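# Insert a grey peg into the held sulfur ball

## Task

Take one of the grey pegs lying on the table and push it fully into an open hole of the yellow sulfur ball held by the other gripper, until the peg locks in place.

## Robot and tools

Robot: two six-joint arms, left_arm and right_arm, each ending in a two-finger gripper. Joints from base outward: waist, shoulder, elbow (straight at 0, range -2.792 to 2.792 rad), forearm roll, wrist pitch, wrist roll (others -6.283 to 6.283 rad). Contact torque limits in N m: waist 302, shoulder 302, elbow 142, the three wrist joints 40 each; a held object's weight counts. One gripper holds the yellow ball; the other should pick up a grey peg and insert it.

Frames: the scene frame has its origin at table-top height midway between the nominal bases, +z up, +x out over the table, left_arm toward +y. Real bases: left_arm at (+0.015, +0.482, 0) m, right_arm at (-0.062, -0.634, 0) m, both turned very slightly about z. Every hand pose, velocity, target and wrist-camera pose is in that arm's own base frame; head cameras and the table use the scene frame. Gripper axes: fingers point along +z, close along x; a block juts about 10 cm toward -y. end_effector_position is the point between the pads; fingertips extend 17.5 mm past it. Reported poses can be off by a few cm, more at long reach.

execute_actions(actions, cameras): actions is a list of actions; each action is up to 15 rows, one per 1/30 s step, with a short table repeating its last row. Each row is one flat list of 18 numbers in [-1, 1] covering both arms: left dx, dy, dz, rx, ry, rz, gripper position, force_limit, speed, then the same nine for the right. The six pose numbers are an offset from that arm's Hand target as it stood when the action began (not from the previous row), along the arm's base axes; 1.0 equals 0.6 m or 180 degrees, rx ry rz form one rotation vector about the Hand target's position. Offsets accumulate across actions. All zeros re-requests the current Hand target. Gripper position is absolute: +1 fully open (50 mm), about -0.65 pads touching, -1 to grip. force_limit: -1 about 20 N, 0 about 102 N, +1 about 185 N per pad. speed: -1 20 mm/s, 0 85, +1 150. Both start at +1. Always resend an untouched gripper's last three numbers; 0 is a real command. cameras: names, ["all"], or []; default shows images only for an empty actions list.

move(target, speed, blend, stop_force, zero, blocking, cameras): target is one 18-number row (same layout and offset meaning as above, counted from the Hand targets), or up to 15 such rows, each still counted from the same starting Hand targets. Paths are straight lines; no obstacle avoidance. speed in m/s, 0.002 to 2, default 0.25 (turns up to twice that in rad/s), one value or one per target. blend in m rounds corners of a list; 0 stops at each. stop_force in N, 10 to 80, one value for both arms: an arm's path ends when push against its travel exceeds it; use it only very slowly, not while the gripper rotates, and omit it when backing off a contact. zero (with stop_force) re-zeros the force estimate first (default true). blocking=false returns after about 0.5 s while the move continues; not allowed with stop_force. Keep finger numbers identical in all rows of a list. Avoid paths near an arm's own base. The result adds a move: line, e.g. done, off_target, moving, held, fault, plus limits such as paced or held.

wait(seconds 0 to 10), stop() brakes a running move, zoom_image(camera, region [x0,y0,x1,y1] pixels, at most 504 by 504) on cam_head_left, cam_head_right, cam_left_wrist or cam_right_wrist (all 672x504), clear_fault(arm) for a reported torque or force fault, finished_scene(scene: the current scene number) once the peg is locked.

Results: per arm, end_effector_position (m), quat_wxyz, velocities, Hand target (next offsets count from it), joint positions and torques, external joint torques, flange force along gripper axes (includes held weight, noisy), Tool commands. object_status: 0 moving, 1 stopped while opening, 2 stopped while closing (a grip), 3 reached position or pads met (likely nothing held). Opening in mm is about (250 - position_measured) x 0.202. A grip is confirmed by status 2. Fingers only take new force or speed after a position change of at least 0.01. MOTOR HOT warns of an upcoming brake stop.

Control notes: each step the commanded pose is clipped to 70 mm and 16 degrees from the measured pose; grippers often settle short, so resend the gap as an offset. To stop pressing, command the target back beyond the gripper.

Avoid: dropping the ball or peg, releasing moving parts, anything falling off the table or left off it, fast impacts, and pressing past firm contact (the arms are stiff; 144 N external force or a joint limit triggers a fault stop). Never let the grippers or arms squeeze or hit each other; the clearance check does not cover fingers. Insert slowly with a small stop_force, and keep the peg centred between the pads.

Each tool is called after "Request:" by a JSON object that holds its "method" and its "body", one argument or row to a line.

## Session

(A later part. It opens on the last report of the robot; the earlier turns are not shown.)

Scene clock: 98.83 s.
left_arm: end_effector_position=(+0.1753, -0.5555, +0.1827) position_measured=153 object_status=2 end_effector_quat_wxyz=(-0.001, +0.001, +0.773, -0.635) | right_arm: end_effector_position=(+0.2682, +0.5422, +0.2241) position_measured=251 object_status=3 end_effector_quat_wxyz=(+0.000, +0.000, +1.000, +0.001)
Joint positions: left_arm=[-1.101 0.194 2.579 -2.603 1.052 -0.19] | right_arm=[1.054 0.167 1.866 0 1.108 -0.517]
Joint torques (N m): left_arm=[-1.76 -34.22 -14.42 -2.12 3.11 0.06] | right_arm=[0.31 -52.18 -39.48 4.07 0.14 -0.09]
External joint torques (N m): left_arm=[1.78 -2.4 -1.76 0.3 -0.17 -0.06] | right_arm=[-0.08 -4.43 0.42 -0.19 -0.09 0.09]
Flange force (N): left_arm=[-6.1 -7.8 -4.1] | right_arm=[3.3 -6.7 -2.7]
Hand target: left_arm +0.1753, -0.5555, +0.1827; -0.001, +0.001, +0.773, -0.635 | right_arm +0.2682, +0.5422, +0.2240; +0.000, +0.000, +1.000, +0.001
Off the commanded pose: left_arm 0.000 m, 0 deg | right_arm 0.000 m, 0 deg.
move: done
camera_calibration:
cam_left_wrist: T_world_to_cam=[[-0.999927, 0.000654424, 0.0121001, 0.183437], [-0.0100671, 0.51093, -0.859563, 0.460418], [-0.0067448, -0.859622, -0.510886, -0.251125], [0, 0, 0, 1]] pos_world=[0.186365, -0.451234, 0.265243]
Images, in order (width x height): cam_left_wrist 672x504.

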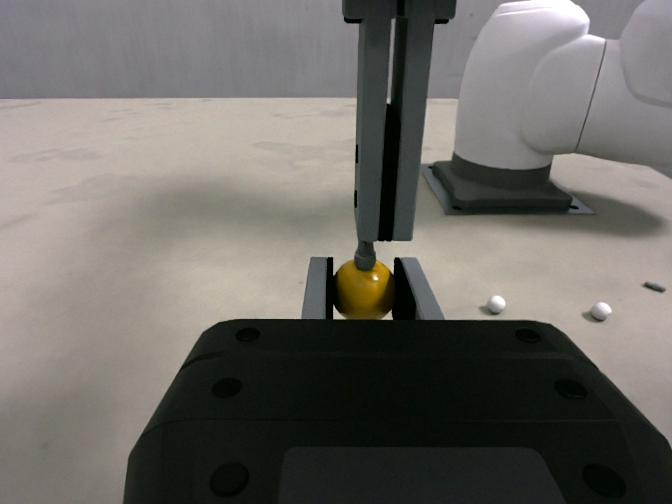

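Request:
{"method": "move", "body": {
  "target": [0,0,0,0,0,0,-1,1,1,0,0,-0.0017,0,0,0,-0.7,-0.5,-0.7],
  "speed": 0.005
}}

Request:
{"method": "move", "body": {
  "target": [0,0,0,0,0,0,-1,1,1,0,0,-0.0008,0,0,0,-0.7,-0.5,-0.7],
  "speed": 0.005
}}

Request:
{"method": "move", "body": {
  "target": [0,0,0,0,0,0,-1,1,1,0,0,-0.0008,0,0,0,-0.7,-0.5,-0.7],
  "speed": 0.005
}}

Request:
{"method": "move", "body": {
  "target": [0,0,0,0,0,0,-1,1,1,0,0,-0.0008,0,0,0,-0.7,-0.5,-0.7],
  "speed": 0.005
}}

Request:
{"method": "move", "body": {
  "target": [0,0,0,0,0,0,-1,1,1,0,0,-0.0008,0,0,0,-0.7,-0.5,-0.7],
  "speed": 0.005
}}

Request:
{"method": "move", "body": {
  "target": [0,0,0,0,0,0,-1,1,1,0,0,-0.0008,0,0,0,-0.7,-0.5,-0.7],
  "speed": 0.005,
  "cameras": ["cam_left_wrist"]
}}

Request:
{"method": "zoom_image", "body": {
  "camera": "cam_left_wrist",
  "region": [326, 220, 406, 300]
}}

Scene clock: 100.33 s.
left_arm: end_effector_position=(+0.1753, -0.5555, +0.1827) position_measured=153 object_status=2 end_effector_quat_wxyz=(-0.001, +0.001, +0.773, -0.635) | right_arm: end_effector_position=(+0.2682, +0.5422, +0.2230) position_measured=251 object_status=3 end_effector_quat_wxyz=(+0.000, +0.000, +1.000, +0.001)
Joint positions: left_arm=[-1.101 0.194 2.579 -2.603 1.052 -0.19] | right_arm=[1.054 0.168 1.867 0 1.106 -0.517]
Joint torques (N m): left_arm=[-1.65 -34.25 -14.37 -2.17 3.08 0.07] | right_arm=[-0.02 -51.67 -39.01 4.05 0.32 -0.22]
External joint torques (N m): left_arm=[1.61 -2.43 -1.85 0.35 -0.13 -0.07] | right_arm=[-0.16 -4.63 0.12 -0.21 -0.28 0.22]
Flange force (N): left_arm=[-5.9 -8.0 -3.8] | right_arm=[3.3 -6.5 -2.9]
Hand target: left_arm +0.1753, -0.5555, +0.1827; -0.001, +0.001, +0.773, -0.635 | right_arm +0.2682, +0.5422, +0.2230; +0.000, +0.000, +1.000, +0.001
Off the commanded pose: left_arm 0.000 m, 0 deg | right_arm 0.000 m, 0 deg.
move: done

Scene clock: 101.03 s.
left_arm: end_effector_position=(+0.1753, -0.5555, +0.1827) position_measured=153 object_status=2 end_effector_quat_wxyz=(-0.001, +0.001, +0.773, -0.635) | right_arm: end_effector_position=(+0.2682, +0.5422, +0.2225) position_measured=251 object_status=3 end_effector_quat_wxyz=(+0.000, +0.000, +1.000, +0.001)
Joint positions: left_arm=[-1.101 0.194 2.579 -2.603 1.052 -0.19] | right_arm=[1.054 0.169 1.867 0 1.105 -0.517]
Joint torques (N m): left_arm=[-1.55 -35.71 -15.89 -2.37 4.07 0.09] | right_arm=[0.26 -49.98 -37.75 4.07 0.28 -0.17]
External joint torques (N m): left_arm=[1.62 -1.1 -0.44 0.53 -1.12 -0.09] | right_arm=[-0.05 -6.86 -1.14 -0.22 -0.23 0.17]
Flange force (N): left_arm=[-5.8 -6.5 -3.9] | right_arm=[3.9 -7.4 -6.0]
Hand target: left_arm +0.1753, -0.5555, +0.1827; -0.001, +0.001, +0.773, -0.635 | right_arm +0.2682, +0.5422, +0.2225; +0.000, +0.000, +1.000, +0.001
Off the commanded pose: left_arm 0.000 m, 0 deg | right_arm 0.000 m, 0 deg.
move: done

Scene clock: 101.73 s.
left_arm: end_effector_position=(+0.1753, -0.5555, +0.1827) position_measured=153 object_status=2 end_effector_quat_wxyz=(-0.001, +0.001, +0.773, -0.635) | right_arm: end_effector_position=(+0.2682, +0.5422, +0.2221) position_measured=251 object_status=3 end_effector_quat_wxyz=(+0.000, +0.000, +1.000, +0.001)
Joint positions: left_arm=[-1.101 0.194 2.579 -2.603 1.052 -0.19] | right_arm=[1.054 0.169 1.868 0 1.104 -0.517]
Joint torques (N m): left_arm=[-1.75 -37.68 -17.39 -2.46 5.06 0.09] | right_arm=[0.42 -48.16 -36.19 4.11 0.29 -0.14]
External joint torques (N m): left_arm=[1.8 1.16 1.12 0.63 -2.12 -0.09] | right_arm=[-0.27 -8.09 -2.49 -0.27 -0.23 0.14]
Flange force (N): left_arm=[-6.3 -2.4 -3.0] | right_arm=[3.2 -7.0 -8.4]
Hand target: left_arm +0.1753, -0.5555, +0.1827; -0.001, +0.001, +0.773, -0.635 | right_arm +0.2682, +0.5422, +0.2221; +0.000, +0.000, +1.000, +0.001
Off the commanded pose: left_arm 0.000 m, 0 deg | right_arm 0.000 m, 0 deg.
move: done

Scene clock: 102.43 s.
left_arm: end_effector_position=(+0.1753, -0.5555, +0.1827) position_measured=153 object_status=2 end_effector_quat_wxyz=(-0.001, +0.001, +0.773, -0.635) | right_arm: end_effector_position=(+0.2682, +0.5422, +0.2216) position_measured=251 object_status=3 end_effector_quat_wxyz=(+0.000, +0.000, +1.000, +0.001)
Joint positions: left_arm=[-1.101 0.194 2.579 -2.603 1.052 -0.19] | right_arm=[1.054 0.169 1.868 0 1.103 -0.517]
Joint torques (N m): left_arm=[-2.33 -38.76 -18.61 -2.54 5.8 0.1] | right_arm=[0.12 -46.2 -35.06 4.11 0.19 -0.13]
External joint torques (N m): left_arm=[2.3 1.91 2.4 0.72 -2.85 -0.1] | right_arm=[0.07 -10.72 -3.84 -0.25 -0.13 0.13]
Flange force (N): left_arm=[-7.1 -1.6 -4.4] | right_arm=[4.4 -8.1 -12.1]
Hand target: left_arm +0.1753, -0.5555, +0.1827; -0.001, +0.001, +0.773, -0.635 | right_arm +0.2682, +0.5422, +0.2216; +0.000, +0.000, +1.000, +0.001
Off the commanded pose: left_arm 0.000 m, 0 deg | right_arm 0.000 m, 0 deg.
move: done

Scene clock: 103.13 s.
left_arm: end_effector_position=(+0.1753, -0.5555, +0.1827) position_measured=153 object_status=2 end_effector_quat_wxyz=(-0.001, +0.001, +0.773, -0.635) | right_arm: end_effector_position=(+0.2682, +0.5422, +0.2211) position_measured=251 object_status=3 end_effector_quat_wxyz=(+0.000, +0.000, +1.000, +0.001)
Joint positions: left_arm=[-1.101 0.194 2.579 -2.603 1.052 -0.19] | right_arm=[1.054 0.17 1.869 0 1.102 -0.517]
Joint torques (N m): left_arm=[-2.14 -42.11 -20.64 -2.63 7.35 0.17] | right_arm=[-0.12 -43.32 -32.7 3.97 0.16 -0.14]
External joint torques (N m): left_arm=[2.2 5.54 4.4 0.8 -4.42 -0.16] | right_arm=[0.32 -13.37 -6.04 -0.13 -0.09 0.14]
Flange force (N): left_arm=[-7.0 4.5 -1.5] | right_arm=[4.7 -7.8 -16.5]
Hand target: left_arm +0.1753, -0.5555, +0.1827; -0.001, +0.001, +0.773, -0.635 | right_arm +0.2682, +0.5422, +0.2211; +0.000, +0.000, +1.000, +0.001
Off the commanded pose: left_arm 0.000 m, 0 deg | right_arm 0.000 m, 0 deg.
move: done

Scene clock: 103.83 s.
left_arm: end_effector_position=(+0.1753, -0.5554, +0.1826) position_measured=153 object_status=2 end_effector_quat_wxyz=(-0.001, +0.001, +0.773, -0.635) | right_arm: end_effector_position=(+0.2682, +0.5422, +0.2206) position_measured=251 object_status=3 end_effector_quat_wxyz=(+0.000, +0.000, +1.000, +0.001)
Joint positions: left_arm=[-1.101 0.194 2.579 -2.603 1.052 -0.19] | right_arm=[1.054 0.17 1.869 0 1.101 -0.517]
Joint torques (N m): left_arm=[-3.34 -49.52 -26.12 -2.73 11.65 0.19] | right_arm=[-1.2 -34.54 -26.41 3.54 -0.03 -0.08]
External joint torques (N m): left_arm=[3.25 12.99 9.91 0.9 -8.7 -0.18] | right_arm=[0.98 -21.92 -12.36 0.29 0.08 0.08]
Flange force (N): left_arm=[-8.7 15.6 0.9] | right_arm=[6.2 -8.5 -30.2]
Hand target: left_arm +0.1753, -0.5555, +0.1827; -0.001, +0.001, +0.773, -0.635 | right_arm +0.2682, +0.5422, +0.2206; +0.000, +0.000, +1.000, +0.001
Off the commanded pose: left_arm 0.000 m, 0 deg | right_arm 0.000 m, 0 deg.
move: done
camera_calibration:
cam_left_wrist: T_world_to_cam=[[-0.999927, 0.000653601, 0.0121002, 0.183437], [-0.0100671, 0.511004, -0.85952, 0.46044], [-0.00674501, -0.859578, -0.510959, -0.251085], [0, 0, 0, 1]] pos_world=[0.186365, -0.451234, 0.265243]
Images, in order (width x height): cam_left_wrist 672x504.

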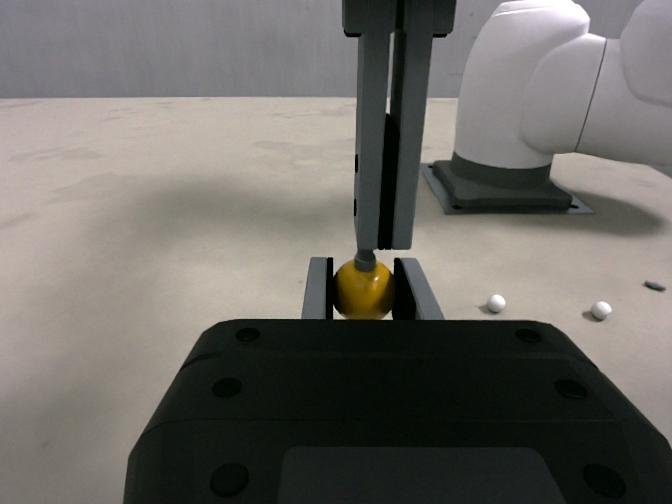

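Scaled by 6.300 from the camera's 672x504 image, which has a finer 960x720 frame.

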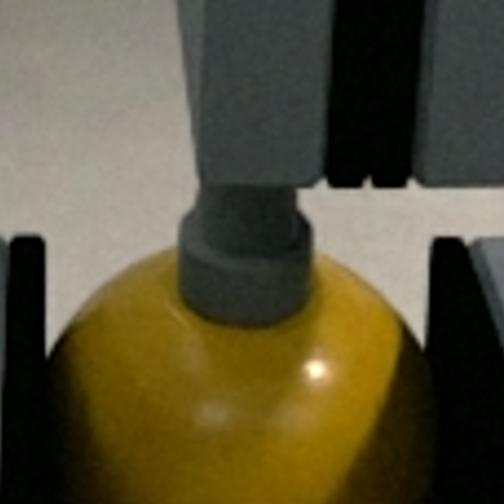

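Request:
{"method": "move", "body": {
  "target": [
    [0,0,0,0,0,0,-1,1,1,0,0,0.05,0,0,0,-0.7,-0.5,-0.7],
    [0,0,0,0,0,0,-1,1,1,0,-0.2,0.12,0,0,0,-0.7,-0.5,-0.7]
  ],
  "speed": [0.05,0.3],
  "blend": [0.01,0],
  "cameras": ["all"]
}}

Request:
{"method": "zoom_image", "body": {
  "camera": "cam_left_wrist",
  "region": [326, 220, 406, 300]
}}

Request:
{"method": "zoom_image", "body": {
  "camera": "cam_head_left",
  "region": [266, 464, 306, 494]
}}

Request:
{"method": "zoom_image", "body": {
  "camera": "cam_head_right",
  "region": [250, 464, 290, 494]
}}

Request:
{"method": "zoom_image", "body": {
  "camera": "cam_right_wrist",
  "region": [286, 0, 386, 100]
}}

Scene clock: 107.63 s.
left_arm: end_effector_position=(+0.1753, -0.5555, +0.1827) position_measured=153 object_status=2 end_effector_quat_wxyz=(-0.001, +0.001, +0.773, -0.635) | right_arm: end_effector_position=(+0.2682, +0.4222, +0.2926) position_measured=251 object_status=3 end_effector_quat_wxyz=(+0.000, +0.000, +1.000, +0.001)
Joint positions: left_arm=[-1.101 0.194 2.579 -2.603 1.052 -0.19] | right_arm=[0.936 -0.044 1.96 0.001 1.225 -0.635]
Joint torques (N m): left_arm=[-1.94 -34.02 -14.36 -2.18 3.11 0.07] | right_arm=[0.45 -29.93 -40.93 4.33 0.23 -0.12]
External joint torques (N m): left_arm=[2.01 -2.61 -1.77 0.36 -0.18 -0.07] | right_arm=[-0.57 -5.7 0.13 -0.3 -0.19 0.12]
Flange force (N): left_arm=[-6.9 -8.4 -4.8] | right_arm=[4.4 -8.6 -2.8]
Hand target: left_arm +0.1753, -0.5555, +0.1827; -0.001, +0.001, +0.773, -0.635 | right_arm +0.2682, +0.4222, +0.2926; +0.000, +0.000, +1.000, +0.001
Off the commanded pose: left_arm 0.000 m, 0 deg | right_arm 0.000 m, 0 deg.
move: done
camera_calibration:
cam_left_wrist: T_world_to_cam=[[-0.999928, 0.000706863, 0.0120143, 0.183484], [-0.00996695, 0.510887, -0.85959, 0.460387], [-0.00674554, -0.859648, -0.510842, -0.251148], [0, 0, 0, 1]] pos_world=[0.186365, -0.451234, 0.265243]
cam_right_wrist: T_world_to_cam=[[-0.999827, -0.0172402, 0.00703037, 0.283983], [-0.0139815, 0.944584, 0.327971, -0.468485], [-0.0122951, 0.327816, -0.944662, 0.269061], [0, 0, 0, 1]] pos_world=[0.280692, 0.359217, 0.405824]

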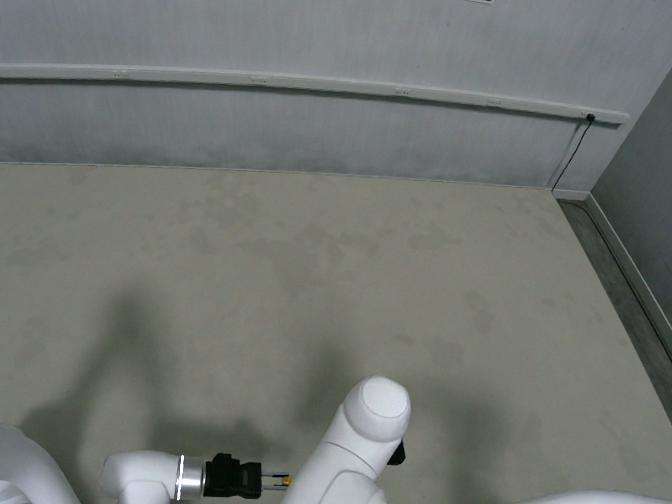

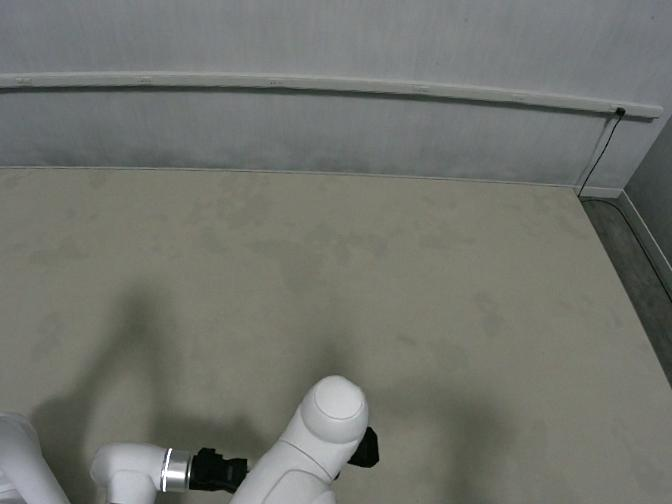

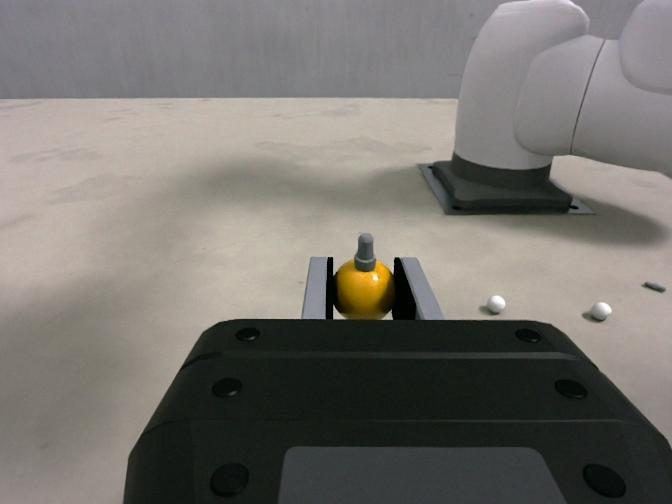

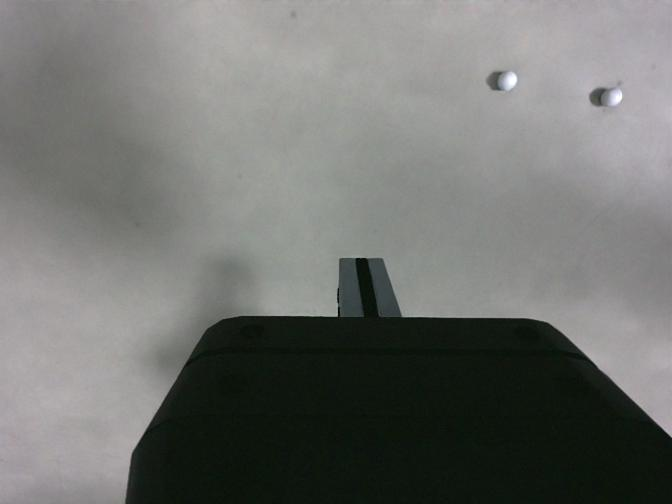

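Scaled by 6.300 from the camera's 672x504 image, which has a finer 960x720 frame.

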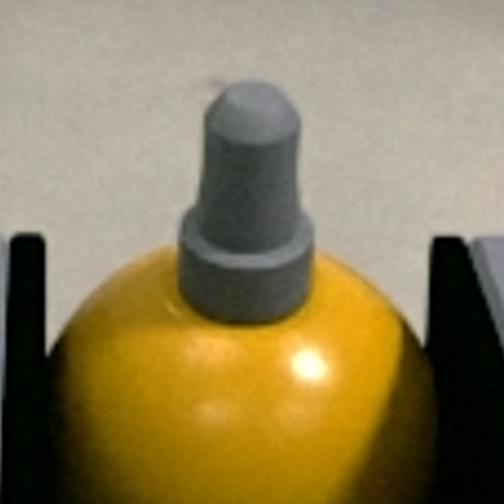

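Scaled by 12.600 from the camera's 672x504 image, which has a finer 960x720 frame.

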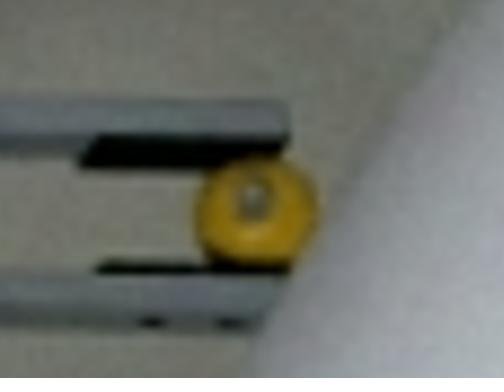

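Scaled by 12.600 from the camera's 672x504 image, which has a finer 960x720 frame.

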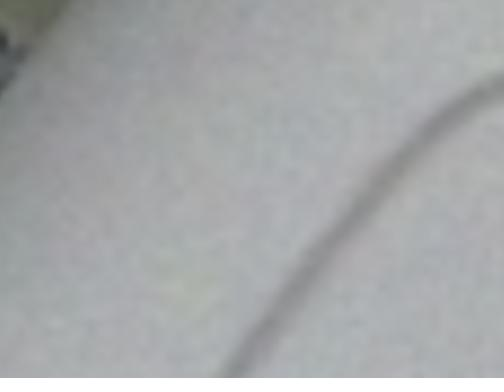

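Scaled by 5.040 from the camera's 672x504 image, which has a finer 960x720 frame.

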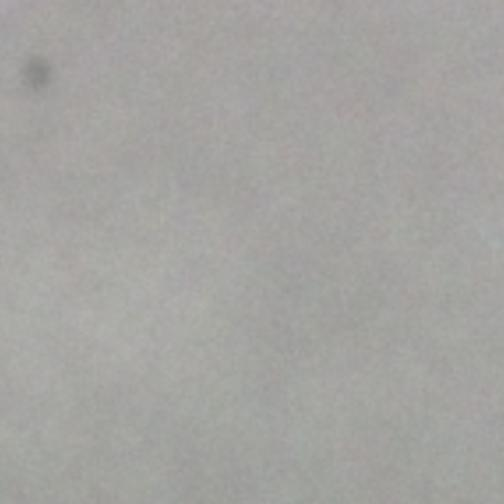

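Request:
{"method": "move", "body": {
  "target": [
    [0,0,0,0,0,0,-1,1,1,0,0.207,-0.0877,-0.0278,0,0,-0.7,-0.5,-0.7],
    [0,0,0,0,0,0,-1,1,1,0,0.2045,-0.115,-0.0278,0,0,-0.7,-0.5,-0.7]
  ],
  "speed": [0.15,0.04],
  "cameras": ["cam_left_wrist"]
}}

Request:
{"method": "move", "body": {
  "target": [0,0,0,0,0,0,-1,1,1,0,-0.0008,-0.0095,0,0,0,-0.7,-0.5,-0.7],
  "speed": 0.005,
  "stop_force": 60,
  "cameras": ["cam_left_wrist"]
}}

Request:
{"method": "zoom_image", "body": {
  "camera": "cam_left_wrist",
  "region": [326, 220, 406, 300]
}}

Scene clock: 111.50 s.
left_arm: end_effector_position=(+0.1753, -0.5555, +0.1827) position_measured=153 object_status=2 end_effector_quat_wxyz=(-0.001, +0.001, +0.773, -0.635) | right_arm: end_effector_position=(+0.2682, +0.5449, +0.2237) position_measured=251 object_status=3 end_effector_quat_wxyz=(+0.000, +0.000, +0.999, -0.043)
Joint positions: left_arm=[-1.101 0.194 2.579 -2.603 1.052 -0.19] | right_arm=[1.076 0.206 1.821 -0.044 1.191 -0.476]
Joint torques (N m): left_arm=[-1.46 -34.02 -14.51 -2.15 3.09 0.07] | right_arm=[0.64 -55.2 -39.43 3.97 0.34 -0.13]
External joint torques (N m): left_arm=[1.42 -2.71 -1.74 0.33 -0.15 -0.07] | right_arm=[-0.39 -5.3 0.63 -0.21 -0.05 0.13]
Flange force (N): left_arm=[-5.1 -8.7 -4.1] | right_arm=[3.5 -8.7 -2.4]
Hand target: left_arm +0.1753, -0.5555, +0.1827; -0.001, +0.001, +0.773, -0.635 | right_arm +0.2682, +0.5449, +0.2236; +0.000, +0.000, +0.999, -0.043
Off the commanded pose: left_arm 0.000 m, 0 deg | right_arm 0.000 m, 0 deg.
move: done
camera_calibration:
cam_left_wrist: T_world_to_cam=[[-0.999928, 0.000706863, 0.0120143, 0.183484], [-0.00996695, 0.510887, -0.85959, 0.460387], [-0.00674554, -0.859648, -0.510842, -0.251148], [0, 0, 0, 1]] pos_world=[0.186365, -0.451234, 0.265243]
Images, in order (width x height): cam_left_wrist 672x504.

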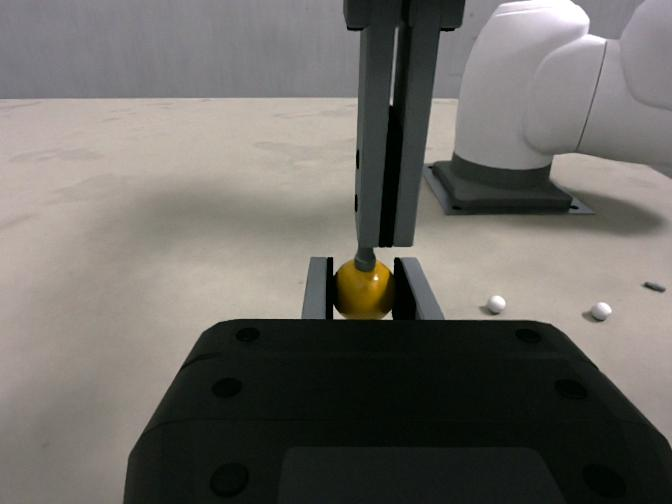

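Scene clock: 113.03 s.
left_arm: end_effector_position=(+0.1753, -0.5554, +0.1825) position_measured=153 object_status=2 end_effector_quat_wxyz=(-0.001, +0.001, +0.773, -0.634) | right_arm: end_effector_position=(+0.2683, +0.5446, +0.2192) position_measured=251 object_status=3 end_effector_quat_wxyz=(+0.000, +0.000, +0.999, -0.043)
Joint positions: left_arm=[-1.101 0.195 2.579 -2.603 1.052 -0.19] | right_arm=[1.076 0.209 1.826 -0.044 1.182 -0.476]
Joint torques (N m): left_arm=[-4.35 -73.33 -40.45 -3.53 24.27 0.24] | right_arm=[-5.03 -12.69 -4.74 2.28 0.08 -0.11]
External joint torques (N m): left_arm=[4.32 36.75 24.18 1.7 -21.32 -0.23] | right_arm=[4.79 -47.78 -33.87 1.44 0.21 0.11]
Flange force (N): left_arm=[-12.2 50.7 15.5] | right_arm=[10.3 -9.3 -71.5]
Hand target: left_arm +0.1753, -0.5555, +0.1827; -0.001, +0.001, +0.773, -0.635 | right_arm +0.2683, +0.5446, +0.2192; +0.000, +0.000, +0.999, -0.043 (not the last commanded pose)
Off the commanded pose: left_arm 0.000 m, 0 deg | right_arm 0.001 m, 0 deg.
move: contact (right_arm)
camera_calibration:
cam_left_wrist: T_world_to_cam=[[-0.999926, 0.000600312, 0.0121861, 0.183391], [-0.0101672, 0.511121, -0.859449, 0.460406], [-0.00674448, -0.859509, -0.511076, -0.251074], [0, 0, 0, 1]] pos_world=[0.186365, -0.451234, 0.265143]
Images, in order (width x height): cam_left_wrist 672x504.

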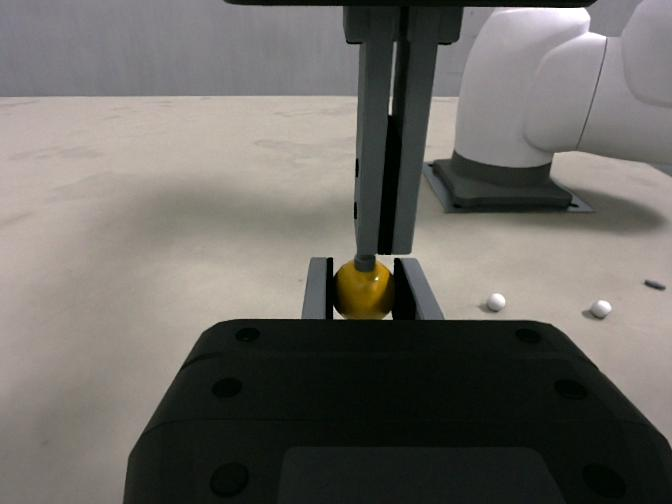

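Scaled by 6.300 from the camera's 672x504 image, which has a finer 960x720 frame.

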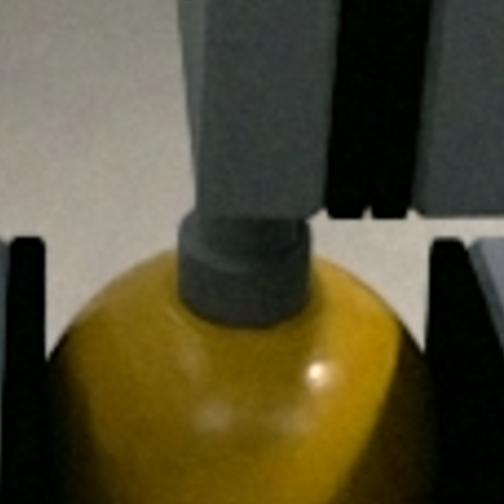

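Request:
{"method": "move", "body": {
  "target": [
    [0,0,0,0,0,0,-1,1,1,0,0.0023,0.028,0,0,0,-0.7,-0.5,-0.7],
    [0,0,0,0,0,0,-1,1,1,0.0082,0.0023,0.028,0,0,0,-0.25,-0.5,-0.7],
    [0,0,0,0,0,0,-1,1,1,0.0082,-0.0003,-0.0035,0,0,0,-0.25,-0.5,-0.7],
    [0,0,0,0,0,0,-1,1,1,0.0082,-0.0003,-0.0035,0,0,0,-1,-0.4,-0.9]
  ],
  "speed": [0.05,0.05,0.03,0.03],
  "cameras": ["cam_left_wrist","cam_right_wrist"]
}}

Request:
{"method": "zoom_image", "body": {
  "camera": "cam_left_wrist",
  "region": [326, 220, 406, 300]
}}

Scene clock: 116.90 s.
left_arm: end_effector_position=(+0.1753, -0.5555, +0.1827) position_measured=153 object_status=2 end_effector_quat_wxyz=(-0.001, +0.001, +0.773, -0.635) | right_arm: end_effector_position=(+0.2732, +0.5444, +0.2171) position_measured=238 object_status=2 end_effector_quat_wxyz=(+0.000, +0.000, +0.999, -0.043)
Joint positions: left_arm=[-1.101 0.194 2.579 -2.603 1.052 -0.19] | right_arm=[1.069 0.214 1.825 -0.045 1.179 -0.483]
Joint torques (N m): left_arm=[-4.01 -34.8 -13.93 -1.41 3.55 0.15] | right_arm=[-1.78 -55.69 -38.81 3.12 0.12 -0.14]
External joint torques (N m): left_arm=[4.05 -1.98 -2.47 -0.44 -0.59 -0.15] | right_arm=[2.12 -5.26 0.36 0.61 0.17 0.14]
Flange force (N): left_arm=[-11.1 -7.6 -4.5] | right_arm=[6.9 -6.2 -3.4]
Hand target: left_arm +0.1753, -0.5555, +0.1827; -0.001, +0.001, +0.773, -0.635 | right_arm +0.2732, +0.5444, +0.2171; +0.000, +0.000, +0.999, -0.043
Off the commanded pose: left_arm 0.000 m, 0 deg | right_arm 0.000 m, 0 deg.
move: done
camera_calibration:
cam_left_wrist: T_world_to_cam=[[-0.999927, 0.000653309, 0.0121007, 0.183437], [-0.0100676, 0.511004, -0.85952, 0.46044], [-0.00674501, -0.859578, -0.510959, -0.251085], [0, 0, 0, 1]] pos_world=[0.186365, -0.451234, 0.265243]
cam_right_wrist: T_world_to_cam=[[-0.999829, -0.0165139, 0.00830779, 0.290873], [-0.0139798, 0.969501, 0.244689, -0.554541], [-0.0120952, 0.244531, -0.969566, 0.208475], [0, 0, 0, 1]] pos_world=[0.285592, 0.491453, 0.335404]
Images, in order (width x height): cam_left_wrist 672x504, cam_right_wrist 672x504.

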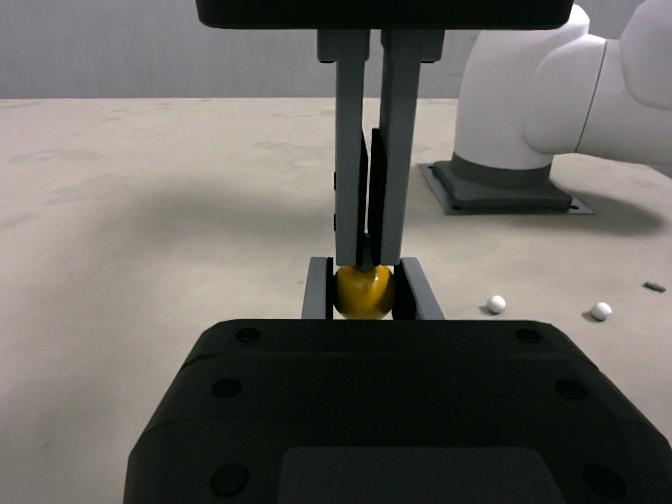

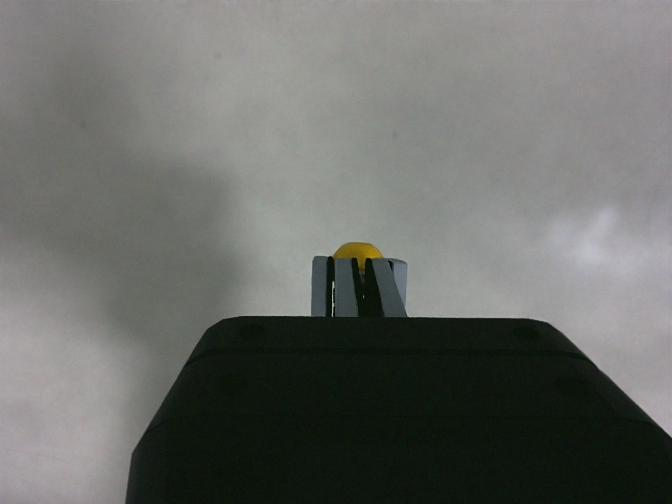

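Scaled by 6.300 from the camera's 672x504 image, which has a finer 960x720 frame.

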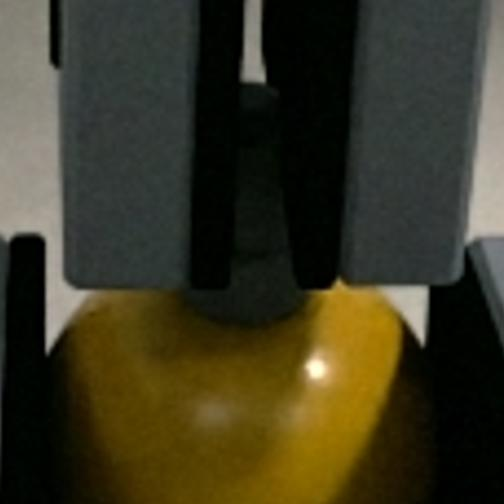

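Request:
{"method": "move", "body": {
  "target": [0,0,0,0,0,0,-1,1,1,0,0,0.0006,0,0,0,-1,-0.4,-0.9],
  "speed": 0.005
}}

Request:
{"method": "move", "body": {
  "target": [0,0,0,0,0,0,-1,1,1,0,0,0.0006,0,0,0,-1,-0.4,-0.9],
  "speed": 0.005,
  "cameras": ["cam_left_wrist"]
}}

Request:
{"method": "zoom_image", "body": {
  "camera": "cam_left_wrist",
  "region": [326, 220, 406, 300]
}}

Scene clock: 119.27 s.
left_arm: end_effector_position=(+0.1753, -0.5555, +0.1827) position_measured=153 object_status=2 end_effector_quat_wxyz=(-0.001, +0.001, +0.773, -0.635) | right_arm: end_effector_position=(+0.2732, +0.5444, +0.2174) position_measured=238 object_status=2 end_effector_quat_wxyz=(+0.000, +0.000, +0.999, -0.043)
Joint positions: left_arm=[-1.101 0.194 2.579 -2.603 1.052 -0.19] | right_arm=[1.069 0.213 1.824 -0.045 1.18 -0.483]
Joint torques (N m): left_arm=[-2.71 -29.37 -10.33 -1.24 0.65 0.11] | right_arm=[-0.39 -61.15 -43.5 3.34 0.37 -0.09]
External joint torques (N m): left_arm=[2.71 -7.16 -5.77 -0.57 2.27 -0.1] | right_arm=[0.41 0.04 4.92 0.39 -0.08 0.09]
Flange force (N): left_arm=[-7.5 -15.3 -5.9] | right_arm=[4.7 -7.4 6.0]
Hand target: left_arm +0.1753, -0.5555, +0.1827; -0.001, +0.001, +0.773, -0.635 | right_arm +0.2732, +0.5444, +0.2175; +0.000, +0.000, +0.999, -0.043
Off the commanded pose: left_arm 0.000 m, 0 deg | right_arm 0.000 m, 0 deg.
move: done

Scene clock: 119.97 s.
left_arm: end_effector_position=(+0.1753, -0.5555, +0.1827) position_measured=153 object_status=2 end_effector_quat_wxyz=(-0.001, +0.001, +0.773, -0.635) | right_arm: end_effector_position=(+0.2732, +0.5444, +0.2178) position_measured=238 object_status=2 end_effector_quat_wxyz=(+0.000, +0.000, +0.999, -0.043)
Joint positions: left_arm=[-1.101 0.194 2.579 -2.603 1.052 -0.19] | right_arm=[1.069 0.213 1.824 -0.045 1.18 -0.483]
Joint torques (N m): left_arm=[-2.89 -30.5 -11.2 -1.42 1.15 0.1] | right_arm=[-1.09 -60.34 -42.56 3.5 0.4 -0.15]
External joint torques (N m): left_arm=[2.78 -5.88 -5.03 -0.4 1.79 -0.1] | right_arm=[1.03 -0.39 4.04 0.22 -0.12 0.15]
Flange force (N): left_arm=[-8.2 -12.9 -5.3] | right_arm=[5.2 -6.1 4.7]
Hand target: left_arm +0.1753, -0.5555, +0.1827; -0.001, +0.001, +0.773, -0.635 | right_arm +0.2732, +0.5444, +0.2178; +0.000, +0.000, +0.999, -0.043
Off the commanded pose: left_arm 0.000 m, 0 deg | right_arm 0.000 m, 0 deg.
move: done
Images, in order (width x height): cam_left_wrist 672x504.

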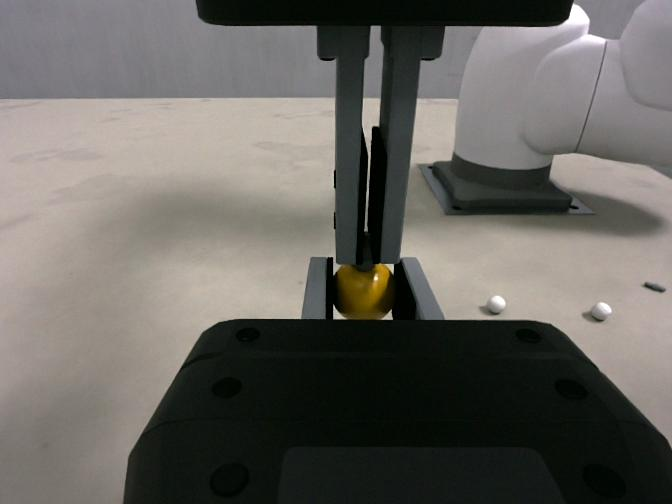

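Scaled by 6.300 from the camera's 672x504 image, which has a finer 960x720 frame.

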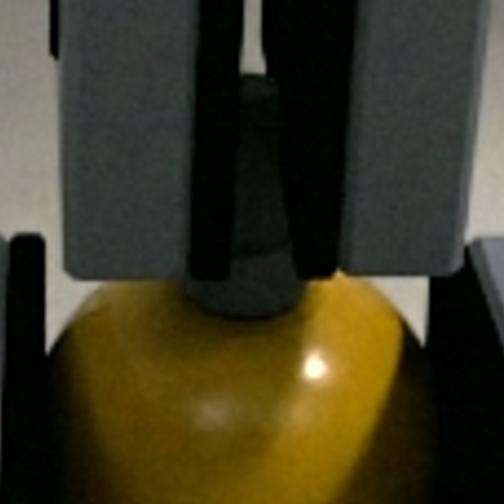

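Request:
{"method": "move", "body": {
  "target": [
    [0,0,0,0,0,0,-1,1,1,0,0,-0.0006,0,0,0,-0.25,-0.5,-0.7],
    [0,0,0,0,0,0,-1,1,1,0,0.0026,0.031,0,0,0,-0.25,-0.5,-0.7],
    [0,0,0,0,0,0,-1,1,1,-0.0082,0.0026,0.031,0,0,0,-0.7,-0.5,-0.7],
    [0,0,0,0,0,0,-1,1,1,-0.0082,0.0008,0.0095,0,0,0,-0.7,-0.5,-0.7]
  ],
  "speed": [0.05,0.05,0.05,0.04]
}}

Request:
{"method": "move", "body": {
  "target": [0,0,0,0,0,0,-1,1,1,0,-0.001,-0.0125,0,0,0,-0.7,-0.5,-0.7],
  "speed": 0.006,
  "stop_force": 70
}}

Request:
{"method": "move", "body": {
  "target": [0,0,0,0,0,0,-1,1,1,0,-0.0002,-0.0025,0,0,0,-0.7,-0.5,-0.7],
  "speed": 0.004,
  "stop_force": 25
}}

Request:
{"method": "wait", "body": {
  "seconds": 2,
  "cameras": ["cam_left_wrist"]
}}

Request:
{"method": "zoom_image", "body": {
  "camera": "cam_left_wrist",
  "region": [326, 220, 406, 300]
}}

Scene clock: 125.87 s.
left_arm: end_effector_position=(+0.1753, -0.5555, +0.1827) position_measured=153 object_status=2 end_effector_quat_wxyz=(-0.001, +0.001, +0.773, -0.635) | right_arm: end_effector_position=(+0.2683, +0.5449, +0.2236) position_measured=251 object_status=3 end_effector_quat_wxyz=(+0.000, +0.000, +0.999, -0.043)
Joint positions: left_arm=[-1.101 0.194 2.579 -2.603 1.052 -0.19] | right_arm=[1.076 0.206 1.821 -0.044 1.19 -0.476]
Joint torques (N m): left_arm=[-1.73 -34.13 -14.36 -2.14 3.06 0.04] | right_arm=[0.17 -55.5 -39.01 3.97 0.46 -0.15]
External joint torques (N m): left_arm=[1.65 -2.46 -1.98 0.31 -0.12 -0.04] | right_arm=[0.03 -5.16 0.3 -0.22 -0.16 0.15]
Flange force (N): left_arm=[-6.0 -8.0 -3.7] | right_arm=[3.8 -7.7 -2.5]
Hand target: left_arm +0.1753, -0.5555, +0.1827; -0.001, +0.001, +0.773, -0.635 | right_arm +0.2683, +0.5449, +0.2235; +0.000, +0.000, +0.999, -0.043
Off the commanded pose: left_arm 0.000 m, 0 deg | right_arm 0.000 m, 0 deg.
move: done

Scene clock: 127.30 s.
left_arm: end_effector_position=(+0.1753, -0.5554, +0.1826) position_measured=153 object_status=2 end_effector_quat_wxyz=(-0.001, +0.001, +0.773, -0.634) | right_arm: end_effector_position=(+0.2683, +0.5446, +0.2189) position_measured=251 object_status=3 end_effector_quat_wxyz=(+0.000, +0.000, +0.999, -0.043)
Joint positions: left_arm=[-1.101 0.195 2.579 -2.603 1.052 -0.19] | right_arm=[1.076 0.209 1.826 -0.044 1.181 -0.476]
Joint torques (N m): left_arm=[-6.65 -79.95 -44.22 -3.13 27.92 0.32] | right_arm=[-7.7 -5.85 -0.5 1.46 -0.62 -0.06]
External joint torques (N m): left_arm=[6.61 43.13 28.03 1.32 -24.97 -0.32] | right_arm=[7.51 -54.46 -37.94 2.25 0.91 0.06]
Flange force (N): left_arm=[-16.8 60.2 17.5] | right_arm=[15.0 -9.9 -82.2]
Hand target: left_arm +0.1753, -0.5555, +0.1827; -0.001, +0.001, +0.773, -0.635 | right_arm +0.2683, +0.5446, +0.2189; +0.000, +0.000, +0.999, -0.043 (not the last commanded pose)
Off the commanded pose: left_arm 0.000 m, 0 deg | right_arm 0.003 m, 0 deg.
move: contact (right_arm)

Scene clock: 128.20 s.
left_arm: end_effector_position=(+0.1753, -0.5555, +0.1827) position_measured=153 object_status=2 end_effector_quat_wxyz=(-0.001, +0.001, +0.773, -0.635) | right_arm: end_effector_position=(+0.2683, +0.5446, +0.2181) position_measured=251 object_status=3 end_effector_quat_wxyz=(+0.000, +0.000, +0.999, -0.043)
Joint positions: left_arm=[-1.101 0.194 2.579 -2.603 1.052 -0.19] | right_arm=[1.076 0.21 1.827 -0.044 1.179 -0.476]
Joint torques (N m): left_arm=[-7.95 -97.46 -56.87 -3.92 37.4 0.38] | right_arm=[-9.68 13.75 14.2 1.1 -1.28 -0.15]
External joint torques (N m): left_arm=[7.89 60.99 40.56 2.08 -34.46 -0.38] | right_arm=[9.92 -74.57 -52.7 2.63 1.58 0.15]
Flange force (N): left_arm=[-19.7 87.9 25.1] | right_arm=[19.4 -12.5 -114.0]
Hand target: left_arm +0.1753, -0.5555, +0.1827; -0.001, +0.001, +0.773, -0.635 | right_arm +0.2683, +0.5446, +0.2181; +0.000, +0.000, +0.999, -0.043 (not the last commanded pose)
Off the commanded pose: left_arm 0.000 m, 0 deg | right_arm 0.001 m, 0 deg.
move: contact (right_arm)

Scene clock: 130.20 s.
left_arm: end_effector_position=(+0.1753, -0.5555, +0.1827) position_measured=153 object_status=2 end_effector_quat_wxyz=(-0.001, +0.001, +0.773, -0.635) | right_arm: end_effector_position=(+0.2683, +0.5446, +0.2181) position_measured=251 object_status=3 end_effector_quat_wxyz=(+0.000, +0.000, +0.999, -0.043)
Joint positions: left_arm=[-1.101 0.194 2.579 -2.603 1.052 -0.19] | right_arm=[1.076 0.21 1.827 -0.044 1.179 -0.476]
Joint torques (N m): left_arm=[-8.04 -97.17 -56.98 -3.88 37.56 0.36] | right_arm=[-9.73 13.7 14.44 1.09 -1.26 -0.08]
External joint torques (N m): left_arm=[7.97 60.63 40.71 2.06 -34.61 -0.36] | right_arm=[9.46 -73.95 -52.93 2.62 1.55 0.08]
Flange force (N): left_arm=[-19.4 86.7 24.4] | right_arm=[18.1 -11.7 -113.8]
Hand target: left_arm +0.1753, -0.5555, +0.1827; -0.001, +0.001, +0.773, -0.635 | right_arm +0.2683, +0.5446, +0.2181; +0.000, +0.000, +0.999, -0.043 (not the last commanded pose)
Tool commands: left_gripper/position=-1.0 left_gripper/force_limit=+1.0 left_gripper/speed=+1.0 right_gripper/position=-0.7 right_gripper/force_limit=-0.5 right_gripper/speed=-0.7
Off the commanded pose: left_arm 0.000 m, 0 deg | right_arm 0.001 m, 0 deg.
wait: 2.00 s; at rest by 0.17 s
camera_calibration:
cam_left_wrist: T_world_to_cam=[[-0.999927, 0.000654424, 0.0121001, 0.183437], [-0.0100671, 0.51093, -0.859563, 0.460418], [-0.0067448, -0.859622, -0.510886, -0.251125], [0, 0, 0, 1]] pos_world=[0.186365, -0.451234, 0.265243]
Images, in order (width x height): cam_left_wrist 672x504.

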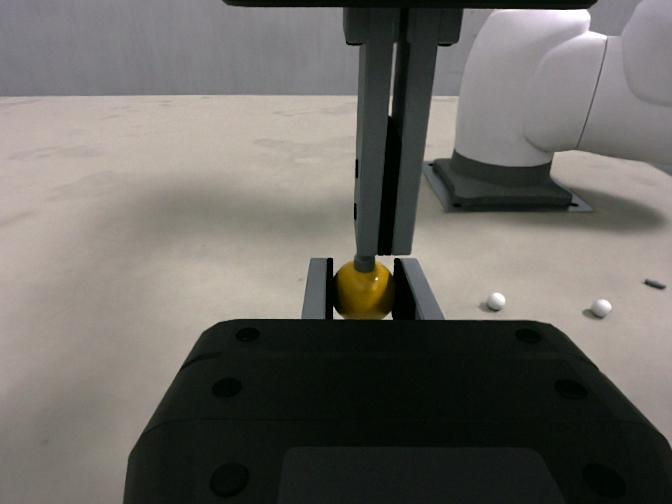

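Scaled by 6.300 from the camera's 672x504 image, which has a finer 960x720 frame.

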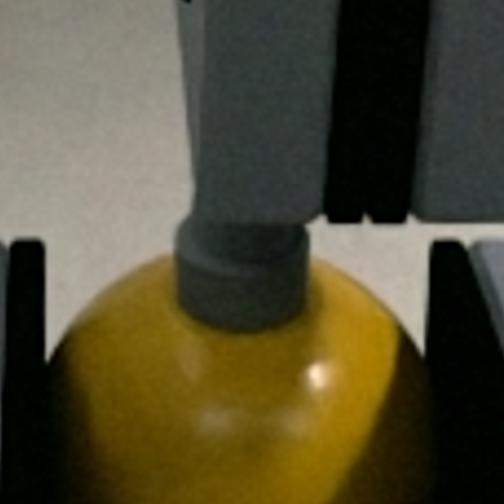

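Request:
{"method": "move", "body": {
  "target": [
    [0,0,0,0,0,0,-1,1,1,0,0.0026,0.031,0,0,0,-0.7,-0.5,-0.7],
    [0,0,0,0,0,0,-1,1,1,0.0082,0.0026,0.031,0,0,0,-0.25,-0.5,-0.7],
    [0,0,0,0,0,0,-1,1,1,0.0082,0,-0.0015,0,0,0,-0.25,-0.5,-0.7],
    [0,0,0,0,0,0,-1,1,1,0.0082,0,-0.0015,0,0,0,-1,-0.3,-0.9]
  ],
  "speed": [0.05,0.05,0.03,0.03]
}}

Request:
{"method": "move", "body": {
  "target": [0,0,0,0,0,0,-1,1,1,0,0,0.0006,0,0,0,-1,-0.3,-0.9],
  "speed": 0.005
}}

Request:
{"method": "move", "body": {
  "target": [0,0,0,0,0,0,-1,1,1,0,0,0.0006,0,0,0,-1,-0.3,-0.9],
  "speed": 0.005,
  "cameras": ["cam_left_wrist"]
}}

Request:
{"method": "zoom_image", "body": {
  "camera": "cam_left_wrist",
  "region": [326, 220, 406, 300]
}}

Scene clock: 134.00 s.
left_arm: end_effector_position=(+0.1753, -0.5555, +0.1827) position_measured=153 object_status=2 end_effector_quat_wxyz=(-0.001, +0.001, +0.773, -0.635) | right_arm: end_effector_position=(+0.2732, +0.5446, +0.2172) position_measured=239 object_status=2 end_effector_quat_wxyz=(+0.000, +0.000, +0.999, -0.043)
Joint positions: left_arm=[-1.101 0.194 2.579 -2.603 1.052 -0.19] | right_arm=[1.069 0.214 1.824 -0.045 1.178 -0.483]
Joint torques (N m): left_arm=[-3.74 -34.98 -14.1 -1.4 3.59 0.14] | right_arm=[-1.18 -55.75 -38.76 3.2 0.15 -0.15]
External joint torques (N m): left_arm=[3.71 -1.56 -2.08 -0.43 -0.65 -0.14] | right_arm=[1.13 -5.03 0.33 0.52 0.14 0.15]
Flange force (N): left_arm=[-10.0 -6.5 -3.9] | right_arm=[5.3 -6.6 -3.1]
Hand target: left_arm +0.1753, -0.5555, +0.1827; -0.001, +0.001, +0.773, -0.635 | right_arm +0.2732, +0.5446, +0.2172; +0.000, +0.000, +0.999, -0.043
Off the commanded pose: left_arm 0.000 m, 0 deg | right_arm 0.000 m, 0 deg.
move: done

Scene clock: 134.70 s.
left_arm: end_effector_position=(+0.1753, -0.5555, +0.1827) position_measured=153 object_status=2 end_effector_quat_wxyz=(-0.001, +0.001, +0.773, -0.635) | right_arm: end_effector_position=(+0.2732, +0.5446, +0.2175) position_measured=239 object_status=2 end_effector_quat_wxyz=(+0.000, +0.000, +0.999, -0.043)
Joint positions: left_arm=[-1.101 0.194 2.579 -2.603 1.052 -0.19] | right_arm=[1.069 0.213 1.824 -0.045 1.179 -0.483]
Joint torques (N m): left_arm=[-2.89 -29.19 -10.16 -1.24 0.63 0.13] | right_arm=[-0.78 -61.08 -43.42 3.44 0.38 -0.1]
External joint torques (N m): left_arm=[2.87 -7.52 -6.13 -0.59 2.31 -0.13] | right_arm=[0.77 0.64 5.06 0.28 -0.09 0.1]
Flange force (N): left_arm=[-8.1 -16.4 -6.2] | right_arm=[5.0 -6.5 6.6]
Hand target: left_arm +0.1753, -0.5555, +0.1827; -0.001, +0.001, +0.773, -0.635 | right_arm +0.2732, +0.5446, +0.2176; +0.000, +0.000, +0.999, -0.043
Off the commanded pose: left_arm 0.000 m, 0 deg | right_arm 0.000 m, 0 deg.
move: done

Scene clock: 135.40 s.
left_arm: end_effector_position=(+0.1753, -0.5555, +0.1827) position_measured=153 object_status=2 end_effector_quat_wxyz=(-0.001, +0.001, +0.773, -0.635) | right_arm: end_effector_position=(+0.2732, +0.5446, +0.2179) position_measured=239 object_status=2 end_effector_quat_wxyz=(+0.000, +0.000, +0.999, -0.043)
Joint positions: left_arm=[-1.101 0.194 2.579 -2.603 1.052 -0.19] | right_arm=[1.069 0.213 1.824 -0.045 1.18 -0.483]
Joint torques (N m): left_arm=[-2.54 -30.61 -10.88 -1.33 1.2 0.08] | right_arm=[-0.4 -60.03 -42.57 3.42 0.34 -0.12]
External joint torques (N m): left_arm=[2.5 -5.83 -5.22 -0.48 1.73 -0.08] | right_arm=[0.24 -0.78 3.97 0.3 -0.06 0.12]
Flange force (N): left_arm=[-7.4 -13.1 -4.5] | right_arm=[4.3 -7.2 4.3]
Hand target: left_arm +0.1753, -0.5555, +0.1827; -0.001, +0.001, +0.773, -0.635 | right_arm +0.2732, +0.5446, +0.2179; +0.000, +0.000, +0.999, -0.043
Off the commanded pose: left_arm 0.000 m, 0 deg | right_arm 0.000 m, 0 deg.
move: done
camera_calibration:
cam_left_wrist: T_world_to_cam=[[-0.999927, 0.000654347, 0.0121002, 0.183437], [-0.0100673, 0.51093, -0.859563, 0.460418], [-0.0067448, -0.859622, -0.510886, -0.251125], [0, 0, 0, 1]] pos_world=[0.186365, -0.451234, 0.265243]
Images, in order (width x height): cam_left_wrist 672x504.

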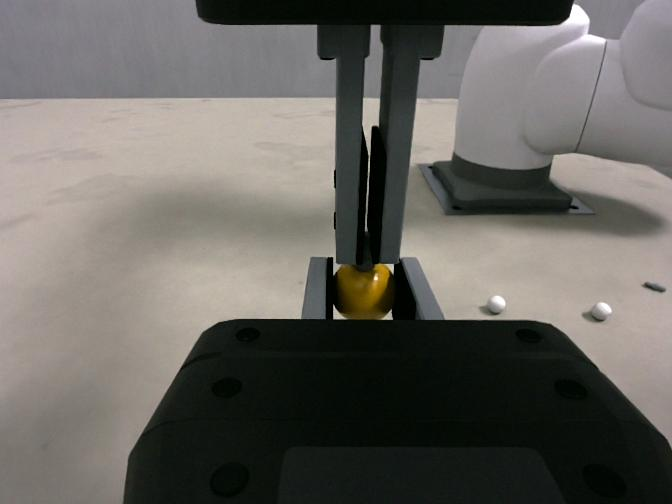

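Scaled by 6.300 from the camera's 672x504 image, which has a finer 960x720 frame.

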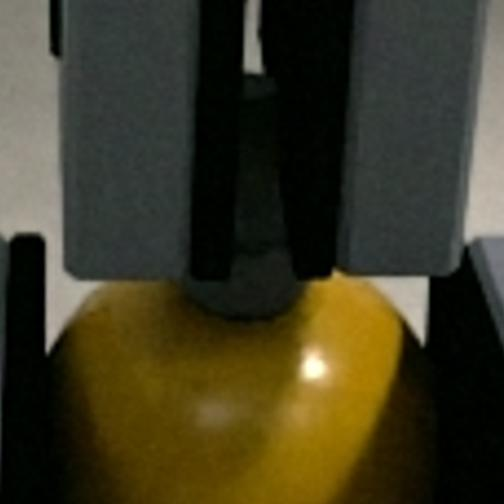

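Request:
{"method": "move", "body": {
  "target": [0,0,0,0,0,0,-1,1,1,0,-0.0006,-0.0075,0,0,0,-1,-0.3,-0.9],
  "speed": 0.005,
  "stop_force": 60,
  "cameras": ["cam_left_wrist","cam_right_wrist"]
}}

Request:
{"method": "zoom_image", "body": {
  "camera": "cam_left_wrist",
  "region": [326, 220, 406, 300]
}}

Request:
{"method": "zoom_image", "body": {
  "camera": "cam_right_wrist",
  "region": [306, 220, 406, 320]
}}

Scene clock: 137.90 s.
left_arm: end_effector_position=(+0.1753, -0.5554, +0.1826) position_measured=153 object_status=2 end_effector_quat_wxyz=(-0.001, +0.001, +0.773, -0.634) | right_arm: end_effector_position=(+0.2733, +0.5444, +0.2140) position_measured=239 object_status=2 end_effector_quat_wxyz=(+0.000, +0.000, +0.999, -0.042)
Joint positions: left_arm=[-1.101 0.194 2.579 -2.603 1.052 -0.19] | right_arm=[1.069 0.216 1.828 -0.045 1.172 -0.483]
Joint torques (N m): left_arm=[-6.08 -66.06 -35.16 -2.58 20.62 0.27] | right_arm=[-5.93 -21.2 -12.31 1.75 -0.66 -0.07]
External joint torques (N m): left_arm=[6.09 29.38 18.99 0.76 -17.69 -0.27] | right_arm=[5.93 -39.92 -26.06 1.96 0.95 0.07]
Flange force (N): left_arm=[-15.5 39.4 10.2] | right_arm=[12.9 -9.2 -58.8]
Hand target: left_arm +0.1753, -0.5555, +0.1827; -0.001, +0.001, +0.773, -0.635 | right_arm +0.2732, +0.5444, +0.2140; +0.000, +0.000, +0.999, -0.042 (not the last commanded pose)
Off the commanded pose: left_arm 0.000 m, 0 deg | right_arm 0.001 m, 0 deg.
move: contact (right_arm)
camera_calibration:
cam_left_wrist: T_world_to_cam=[[-0.999927, 0.000651746, 0.0121003, 0.183437], [-0.0100672, 0.511121, -0.85945, 0.460389], [-0.00674487, -0.859508, -0.511077, -0.251073], [0, 0, 0, 1]] pos_world=[0.186365, -0.451234, 0.265143]
cam_right_wrist: T_world_to_cam=[[-0.99983, -0.0167132, 0.00782847, 0.291255], [-0.0142785, 0.969248, 0.245672, -0.553707], [-0.0116937, 0.245518, -0.969321, 0.204836], [0, 0, 0, 1]] pos_world=[0.285694, 0.491256, 0.332302]
Images, in order (width x height): cam_left_wrist 672x504, cam_right_wrist 672x504.

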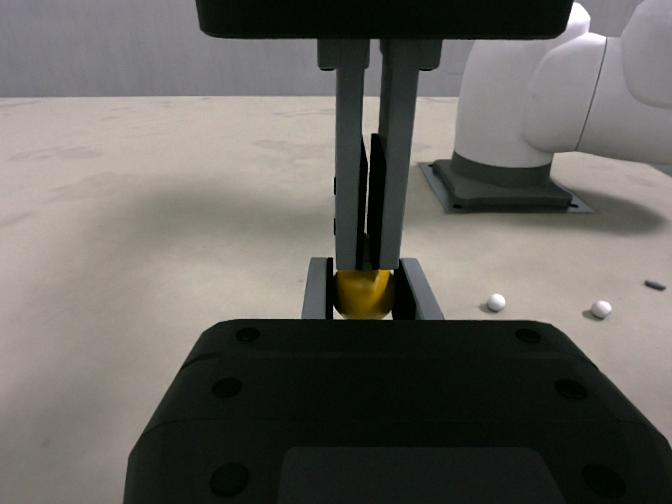

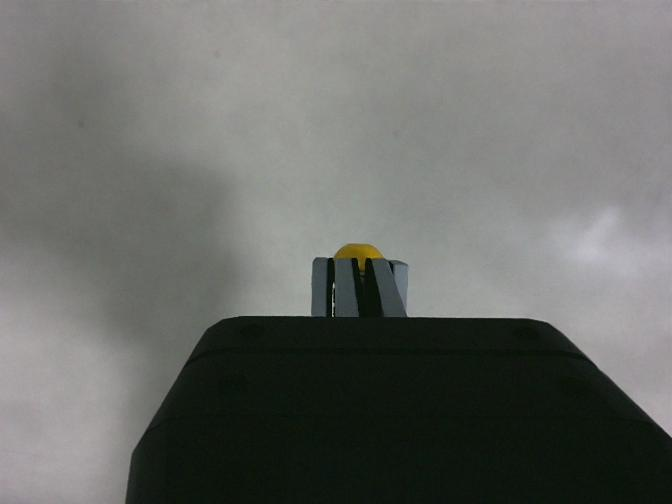

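Scaled by 6.300 from the camera's 672x504 image, which has a finer 960x720 frame.

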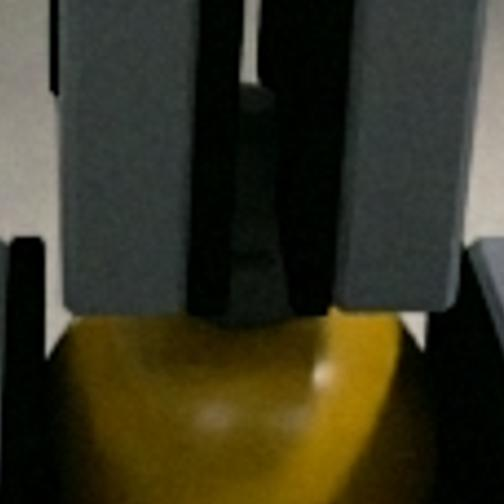

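Scaled by 5.040 from the camera's 672x504 image, which has a finer 960x720 frame.

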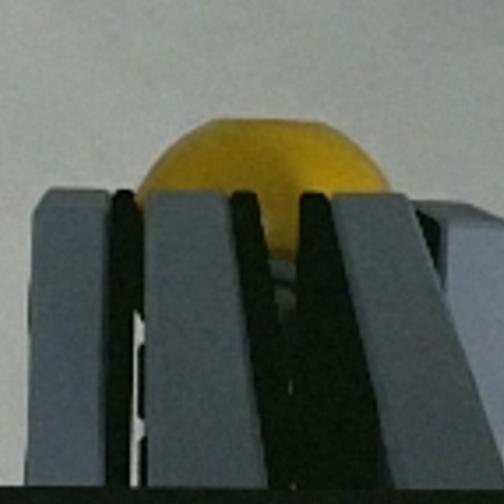

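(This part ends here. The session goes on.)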